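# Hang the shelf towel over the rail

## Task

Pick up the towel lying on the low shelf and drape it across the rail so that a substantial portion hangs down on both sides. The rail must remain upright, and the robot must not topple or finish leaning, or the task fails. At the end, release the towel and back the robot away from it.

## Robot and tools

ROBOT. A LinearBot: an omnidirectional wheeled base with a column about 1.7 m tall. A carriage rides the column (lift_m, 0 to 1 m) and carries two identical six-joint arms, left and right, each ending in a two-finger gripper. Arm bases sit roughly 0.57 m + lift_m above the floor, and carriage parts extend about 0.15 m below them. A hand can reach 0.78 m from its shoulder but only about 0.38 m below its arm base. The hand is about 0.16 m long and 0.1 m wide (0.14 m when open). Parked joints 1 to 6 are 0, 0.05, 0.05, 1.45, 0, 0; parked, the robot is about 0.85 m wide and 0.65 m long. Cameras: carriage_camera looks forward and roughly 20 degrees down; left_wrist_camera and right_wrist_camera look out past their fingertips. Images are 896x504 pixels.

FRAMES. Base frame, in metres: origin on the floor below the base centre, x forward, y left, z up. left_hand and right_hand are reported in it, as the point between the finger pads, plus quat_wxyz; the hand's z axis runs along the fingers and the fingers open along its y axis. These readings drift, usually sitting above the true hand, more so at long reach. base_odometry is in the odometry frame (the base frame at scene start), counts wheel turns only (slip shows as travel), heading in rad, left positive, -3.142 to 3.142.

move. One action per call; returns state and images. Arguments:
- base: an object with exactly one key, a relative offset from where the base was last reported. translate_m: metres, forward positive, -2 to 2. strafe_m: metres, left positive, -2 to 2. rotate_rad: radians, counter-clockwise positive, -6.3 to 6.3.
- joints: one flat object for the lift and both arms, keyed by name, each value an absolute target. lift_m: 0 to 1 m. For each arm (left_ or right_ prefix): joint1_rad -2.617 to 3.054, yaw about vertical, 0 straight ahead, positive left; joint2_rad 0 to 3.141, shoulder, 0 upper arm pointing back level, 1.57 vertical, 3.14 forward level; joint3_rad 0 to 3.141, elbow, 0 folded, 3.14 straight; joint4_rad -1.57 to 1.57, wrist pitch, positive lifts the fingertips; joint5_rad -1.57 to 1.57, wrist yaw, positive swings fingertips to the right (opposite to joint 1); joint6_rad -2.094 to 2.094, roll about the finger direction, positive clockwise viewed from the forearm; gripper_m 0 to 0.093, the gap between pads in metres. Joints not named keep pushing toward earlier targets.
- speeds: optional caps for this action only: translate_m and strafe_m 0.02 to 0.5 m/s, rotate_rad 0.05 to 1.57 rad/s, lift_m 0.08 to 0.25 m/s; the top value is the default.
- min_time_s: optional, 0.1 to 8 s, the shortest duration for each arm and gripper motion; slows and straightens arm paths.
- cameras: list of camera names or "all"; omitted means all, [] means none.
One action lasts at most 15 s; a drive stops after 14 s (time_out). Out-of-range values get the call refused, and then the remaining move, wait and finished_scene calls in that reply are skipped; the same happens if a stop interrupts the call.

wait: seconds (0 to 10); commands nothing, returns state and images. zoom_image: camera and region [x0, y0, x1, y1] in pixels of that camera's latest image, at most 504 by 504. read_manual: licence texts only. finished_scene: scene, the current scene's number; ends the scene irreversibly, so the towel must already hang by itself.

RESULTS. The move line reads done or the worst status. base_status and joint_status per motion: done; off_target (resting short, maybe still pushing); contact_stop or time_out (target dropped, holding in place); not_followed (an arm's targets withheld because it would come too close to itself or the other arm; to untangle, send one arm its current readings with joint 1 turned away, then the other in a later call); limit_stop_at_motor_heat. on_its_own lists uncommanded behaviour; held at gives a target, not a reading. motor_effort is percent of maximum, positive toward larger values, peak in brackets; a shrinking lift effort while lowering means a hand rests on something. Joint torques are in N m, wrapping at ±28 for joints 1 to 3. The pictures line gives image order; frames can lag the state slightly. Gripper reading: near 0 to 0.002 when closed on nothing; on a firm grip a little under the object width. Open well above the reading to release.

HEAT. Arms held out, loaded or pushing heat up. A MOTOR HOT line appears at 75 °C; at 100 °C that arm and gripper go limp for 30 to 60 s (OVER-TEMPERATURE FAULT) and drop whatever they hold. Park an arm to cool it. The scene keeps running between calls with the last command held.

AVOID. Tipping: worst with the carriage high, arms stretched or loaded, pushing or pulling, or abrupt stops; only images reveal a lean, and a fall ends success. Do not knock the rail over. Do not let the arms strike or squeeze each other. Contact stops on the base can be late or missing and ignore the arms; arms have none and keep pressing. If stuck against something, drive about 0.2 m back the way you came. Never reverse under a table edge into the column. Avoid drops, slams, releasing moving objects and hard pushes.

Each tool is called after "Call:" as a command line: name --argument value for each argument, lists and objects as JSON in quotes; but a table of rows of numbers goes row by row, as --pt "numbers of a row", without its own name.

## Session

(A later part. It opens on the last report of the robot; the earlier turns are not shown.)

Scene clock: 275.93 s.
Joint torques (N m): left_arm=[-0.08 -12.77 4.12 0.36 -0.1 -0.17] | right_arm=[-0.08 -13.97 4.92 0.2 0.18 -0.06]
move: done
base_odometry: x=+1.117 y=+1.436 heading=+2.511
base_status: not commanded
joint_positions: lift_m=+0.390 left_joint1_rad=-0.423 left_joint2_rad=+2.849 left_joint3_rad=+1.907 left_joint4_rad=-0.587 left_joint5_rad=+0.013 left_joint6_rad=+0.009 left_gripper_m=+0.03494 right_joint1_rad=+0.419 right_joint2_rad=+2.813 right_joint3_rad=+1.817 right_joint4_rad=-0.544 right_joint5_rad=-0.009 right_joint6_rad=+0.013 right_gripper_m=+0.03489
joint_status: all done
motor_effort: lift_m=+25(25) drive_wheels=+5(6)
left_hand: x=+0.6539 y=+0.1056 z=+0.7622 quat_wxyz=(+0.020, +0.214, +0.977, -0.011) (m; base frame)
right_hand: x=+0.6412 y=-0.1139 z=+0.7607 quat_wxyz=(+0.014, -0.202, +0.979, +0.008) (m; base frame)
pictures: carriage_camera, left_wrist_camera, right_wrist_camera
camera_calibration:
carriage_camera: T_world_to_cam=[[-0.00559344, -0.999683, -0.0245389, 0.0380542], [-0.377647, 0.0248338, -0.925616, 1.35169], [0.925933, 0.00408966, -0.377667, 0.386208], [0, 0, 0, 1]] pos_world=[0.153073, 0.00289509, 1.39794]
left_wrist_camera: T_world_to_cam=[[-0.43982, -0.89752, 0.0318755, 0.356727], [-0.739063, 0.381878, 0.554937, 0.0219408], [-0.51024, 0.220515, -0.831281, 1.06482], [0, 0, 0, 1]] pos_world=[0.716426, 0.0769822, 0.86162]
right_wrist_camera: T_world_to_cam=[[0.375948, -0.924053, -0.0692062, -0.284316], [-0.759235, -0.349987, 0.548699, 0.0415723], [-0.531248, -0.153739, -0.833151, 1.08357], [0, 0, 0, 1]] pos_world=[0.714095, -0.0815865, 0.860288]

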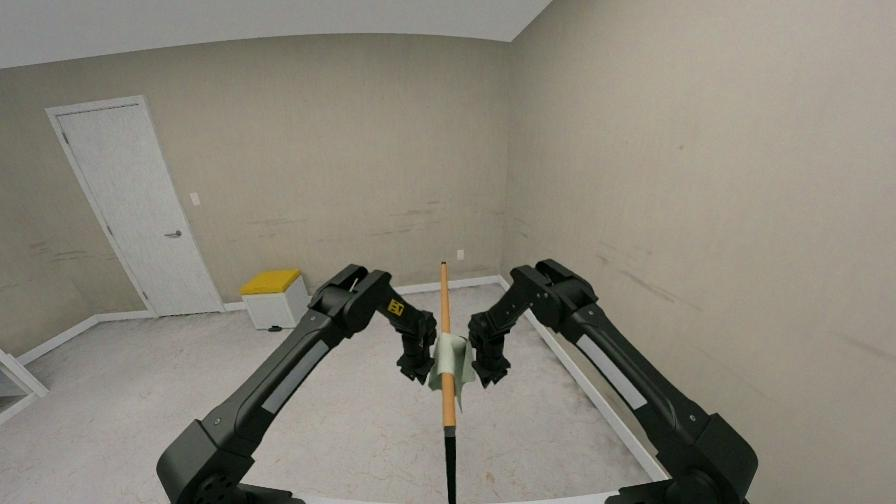

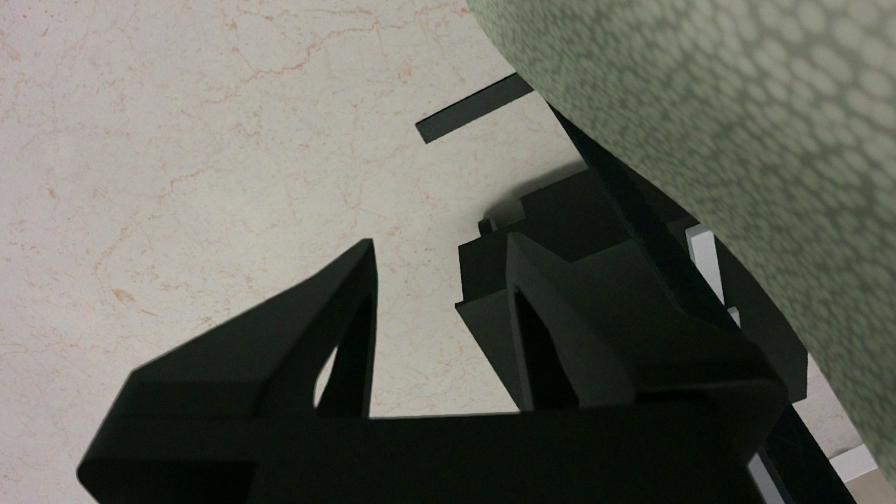

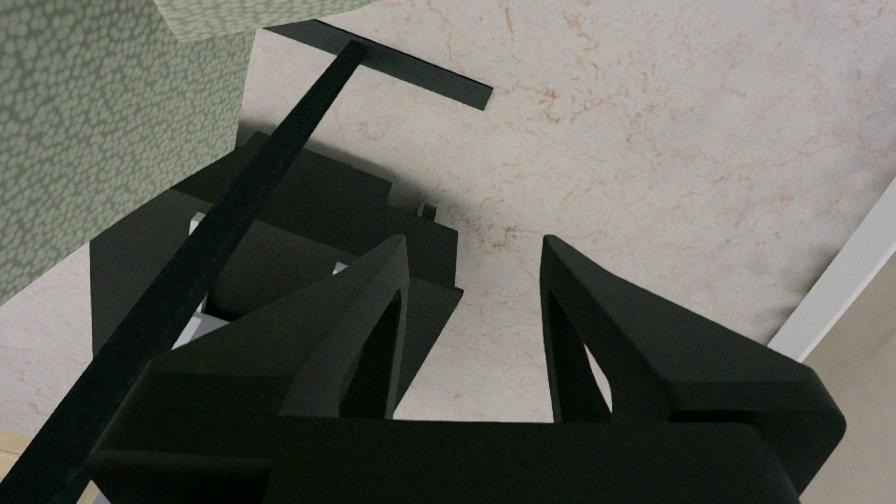

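Call:
move --joints '{"left_joint1_rad": -0.28, "right_joint1_rad": 0.28}' --min_time_s 1.2 --cameras '[]'

Call:
move --joints '{"lift_m": 0.62}' --speeds '{"lift_m": 0.15}' --cameras '["carriage_camera"]'

Call:
zoom_image --camera "carriage_camera" --region '[370, 300, 540, 470]'

Scene clock: 280.60 s.
Joint torques (N m): left_arm=[0.12 -12.72 4.14 0.35 -0.07 -0.17] | right_arm=[-0.76 -13.94 4.96 0.19 0.17 -0.06]
move: done
base_odometry: x=+1.117 y=+1.436 heading=+2.511
base_status: not commanded
joint_positions: lift_m=+0.390 left_joint1_rad=-0.284 left_joint2_rad=+2.849 left_joint3_rad=+1.907 left_joint4_rad=-0.587 left_joint5_rad=+0.011 left_joint6_rad=+0.009 left_gripper_m=+0.03494 right_joint1_rad=+0.286 right_joint2_rad=+2.813 right_joint3_rad=+1.817 right_joint4_rad=-0.544 right_joint5_rad=-0.008 right_joint6_rad=+0.013 right_gripper_m=+0.03489
joint_status: all done
motor_effort: lift_m=+25(25) drive_wheels=+6(6)
left_hand: x=+0.6770 y=+0.1676 z=+0.7622 quat_wxyz=(+0.020, +0.146, +0.989, -0.009) (m; base frame)
right_hand: x=+0.6626 y=-0.1718 z=+0.7607 quat_wxyz=(+0.014, -0.136, +0.991, +0.006) (m; base frame)
pictures: none
No camera images: "cameras" was empty.

Scene clock: 282.57 s.
Joint torques (N m): left_arm=[0.09 -12.78 4.63 0.39 -0.1 -0.17] | right_arm=[-0.75 -14.04 4.93 0.23 0.17 -0.05]
move: done
base_odometry: x=+1.117 y=+1.436 heading=+2.511
base_status: not commanded
joint_positions: lift_m=+0.620 left_joint1_rad=-0.284 left_joint2_rad=+2.850 left_joint3_rad=+1.900 left_joint4_rad=-0.594 left_joint5_rad=+0.011 left_joint6_rad=+0.009 left_gripper_m=+0.03494 right_joint1_rad=+0.286 right_joint2_rad=+2.815 right_joint3_rad=+1.817 right_joint4_rad=-0.550 right_joint5_rad=-0.008 right_joint6_rad=+0.013 right_gripper_m=+0.03489
joint_status: all done
motor_effort: lift_m=+24(30) drive_wheels=+6(6)
left_hand: x=+0.6722 y=+0.1691 z=+0.9902 quat_wxyz=(+0.013, +0.146, +0.989, -0.007) (m; base frame)
right_hand: x=+0.6605 y=-0.1724 z=+0.9897 quat_wxyz=(+0.010, -0.136, +0.991, +0.005) (m; base frame)
pictures: carriage_camera
camera_calibration:
carriage_camera: T_world_to_cam=[[-0.00559344, -0.999683, -0.0245389, 0.0436982], [-0.377647, 0.0248338, -0.925616, 1.56458], [0.925933, 0.00408966, -0.377667, 0.473073], [0, 0, 0, 1]] pos_world=[0.153073, 0.00289509, 1.62794]

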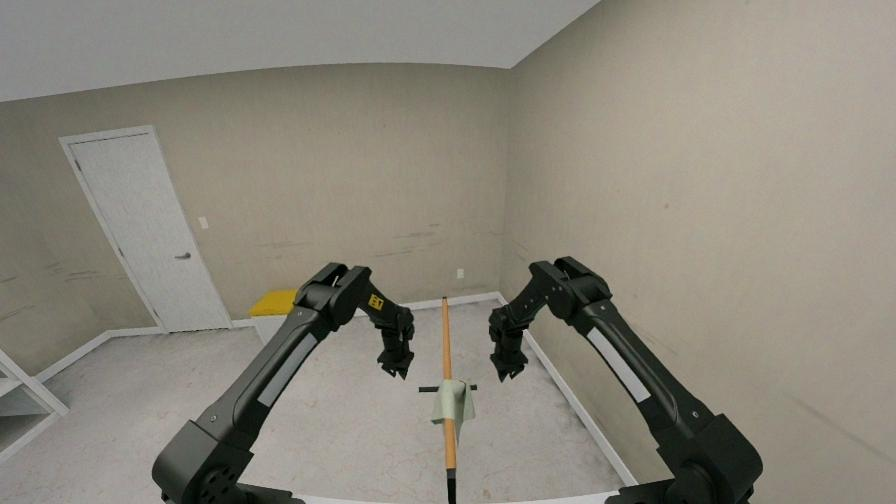

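Scaled by 2.965 from the camera's 896x504 image, which has a finer 1280x720 frame.

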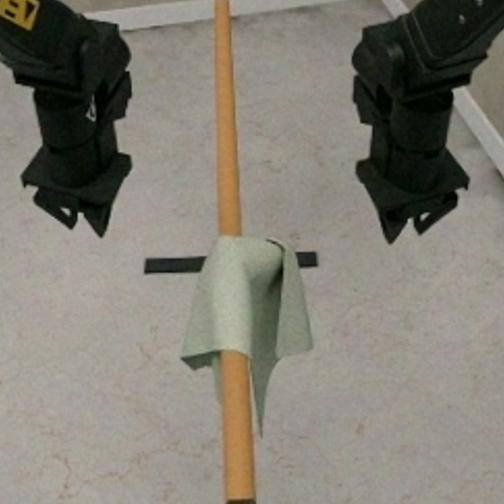

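Call:
move --base '{"translate_m": -0.6}' --speeds '{"translate_m": 0.3}' --cameras '[]'

Call:
move --joints '{"lift_m": 0.35, "left_joint1_rad": 0, "left_joint2_rad": 0.05, "left_joint3_rad": 0.05, "left_joint4_rad": 1.45, "left_joint5_rad": 0, "left_joint6_rad": 0, "right_joint1_rad": 0, "right_joint2_rad": 0.05, "right_joint3_rad": 0.05, "right_joint4_rad": 1.45, "right_joint5_rad": 0, "right_joint6_rad": 0}' --min_time_s 3 --cameras '["carriage_camera"]'

Call:
zoom_image --camera "carriage_camera" --region '[370, 250, 540, 420]'

Scene clock: 289.97 s.
Joint torques (N m): left_arm=[-0.14 -12.74 4.66 0.4 -0.06 -0.14] | right_arm=[-0.34 -14.11 4.93 0.21 0.13 -0.07]
move: done
base_odometry: x=+1.602 y=+1.083 heading=+2.511
base_status: done
joint_positions: lift_m=+0.620 left_joint1_rad=-0.283 left_joint2_rad=+2.850 left_joint3_rad=+1.900 left_joint4_rad=-0.595 left_joint5_rad=+0.010 left_joint6_rad=+0.009 left_gripper_m=+0.03494 right_joint1_rad=+0.281 right_joint2_rad=+2.815 right_joint3_rad=+1.817 right_joint4_rad=-0.552 right_joint5_rad=-0.006 right_joint6_rad=+0.012 right_gripper_m=+0.03489
joint_status: not commanded
motor_effort: lift_m=+25(25) drive_wheels=-2(13)
left_hand: x=+0.6721 y=+0.1701 z=+0.9901 quat_wxyz=(+0.012, +0.145, +0.989, -0.007) (m; base frame)
right_hand: x=+0.6609 y=-0.1750 z=+0.9896 quat_wxyz=(+0.010, -0.134, +0.991, +0.005) (m; base frame)
pictures: none
No camera images: "cameras" was empty.

Scene clock: 293.30 s.
Joint torques (N m): left_arm=[0.25 2.86 4.79 0.15 -0.1 -0.15] | right_arm=[-0.96 2.74 4.92 0.04 0.14 -0.08]
move: done
base_odometry: x=+1.602 y=+1.083 heading=+2.511
base_status: not commanded
joint_positions: lift_m=+0.350 left_joint1_rad=-0.006 left_joint2_rad=+0.060 left_joint3_rad=+0.060 left_joint4_rad=+1.430 left_joint5_rad=+0.010 left_joint6_rad=+0.009 left_gripper_m=+0.03494 right_joint1_rad=+0.007 right_joint2_rad=+0.062 right_joint3_rad=+0.061 right_joint4_rad=+1.433 right_joint5_rad=-0.006 right_joint6_rad=+0.012 right_gripper_m=+0.03489
joint_status: all done
motor_effort: lift_m=+20(20) drive_wheels=-1(2)
left_hand: x=+0.2572 y=+0.3010 z=+1.3741 quat_wxyz=(+0.997, +0.005, +0.071, +0.001) (m; base frame)
right_hand: x=+0.2563 y=-0.3016 z=+1.3746 quat_wxyz=(+0.998, -0.003, +0.069, +0.010) (m; base frame)
pictures: carriage_camera
camera_calibration:
carriage_camera: T_world_to_cam=[[-0.00559344, -0.999683, -0.0245389, 0.0370864], [-0.377647, 0.0248338, -0.925616, 1.31518], [0.925933, 0.00408966, -0.377667, 0.371313], [0, 0, 0, 1]] pos_world=[0.153073, 0.00289509, 1.3585]

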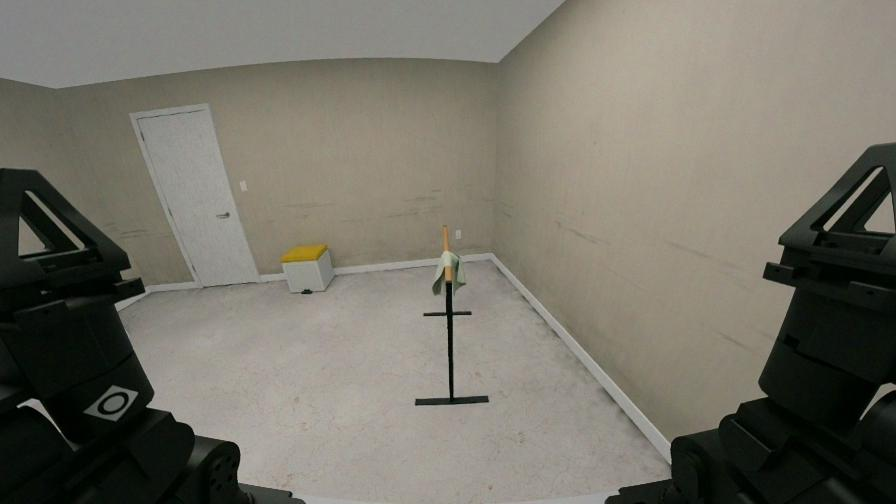

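Scaled by 2.965 from the camera's 896x504 image, which has a finer 1280x720 frame.

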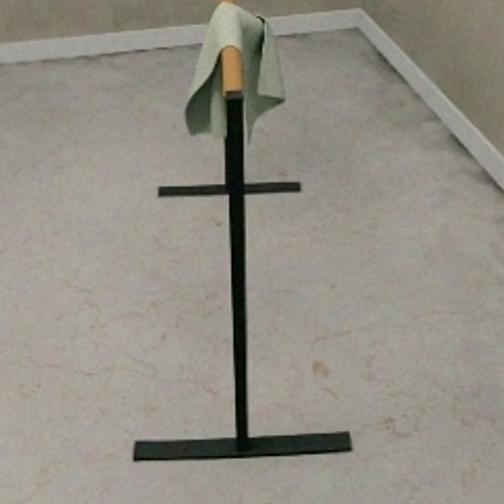

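Call:
finished_scene --scene 1

The scene is finished: the task was done.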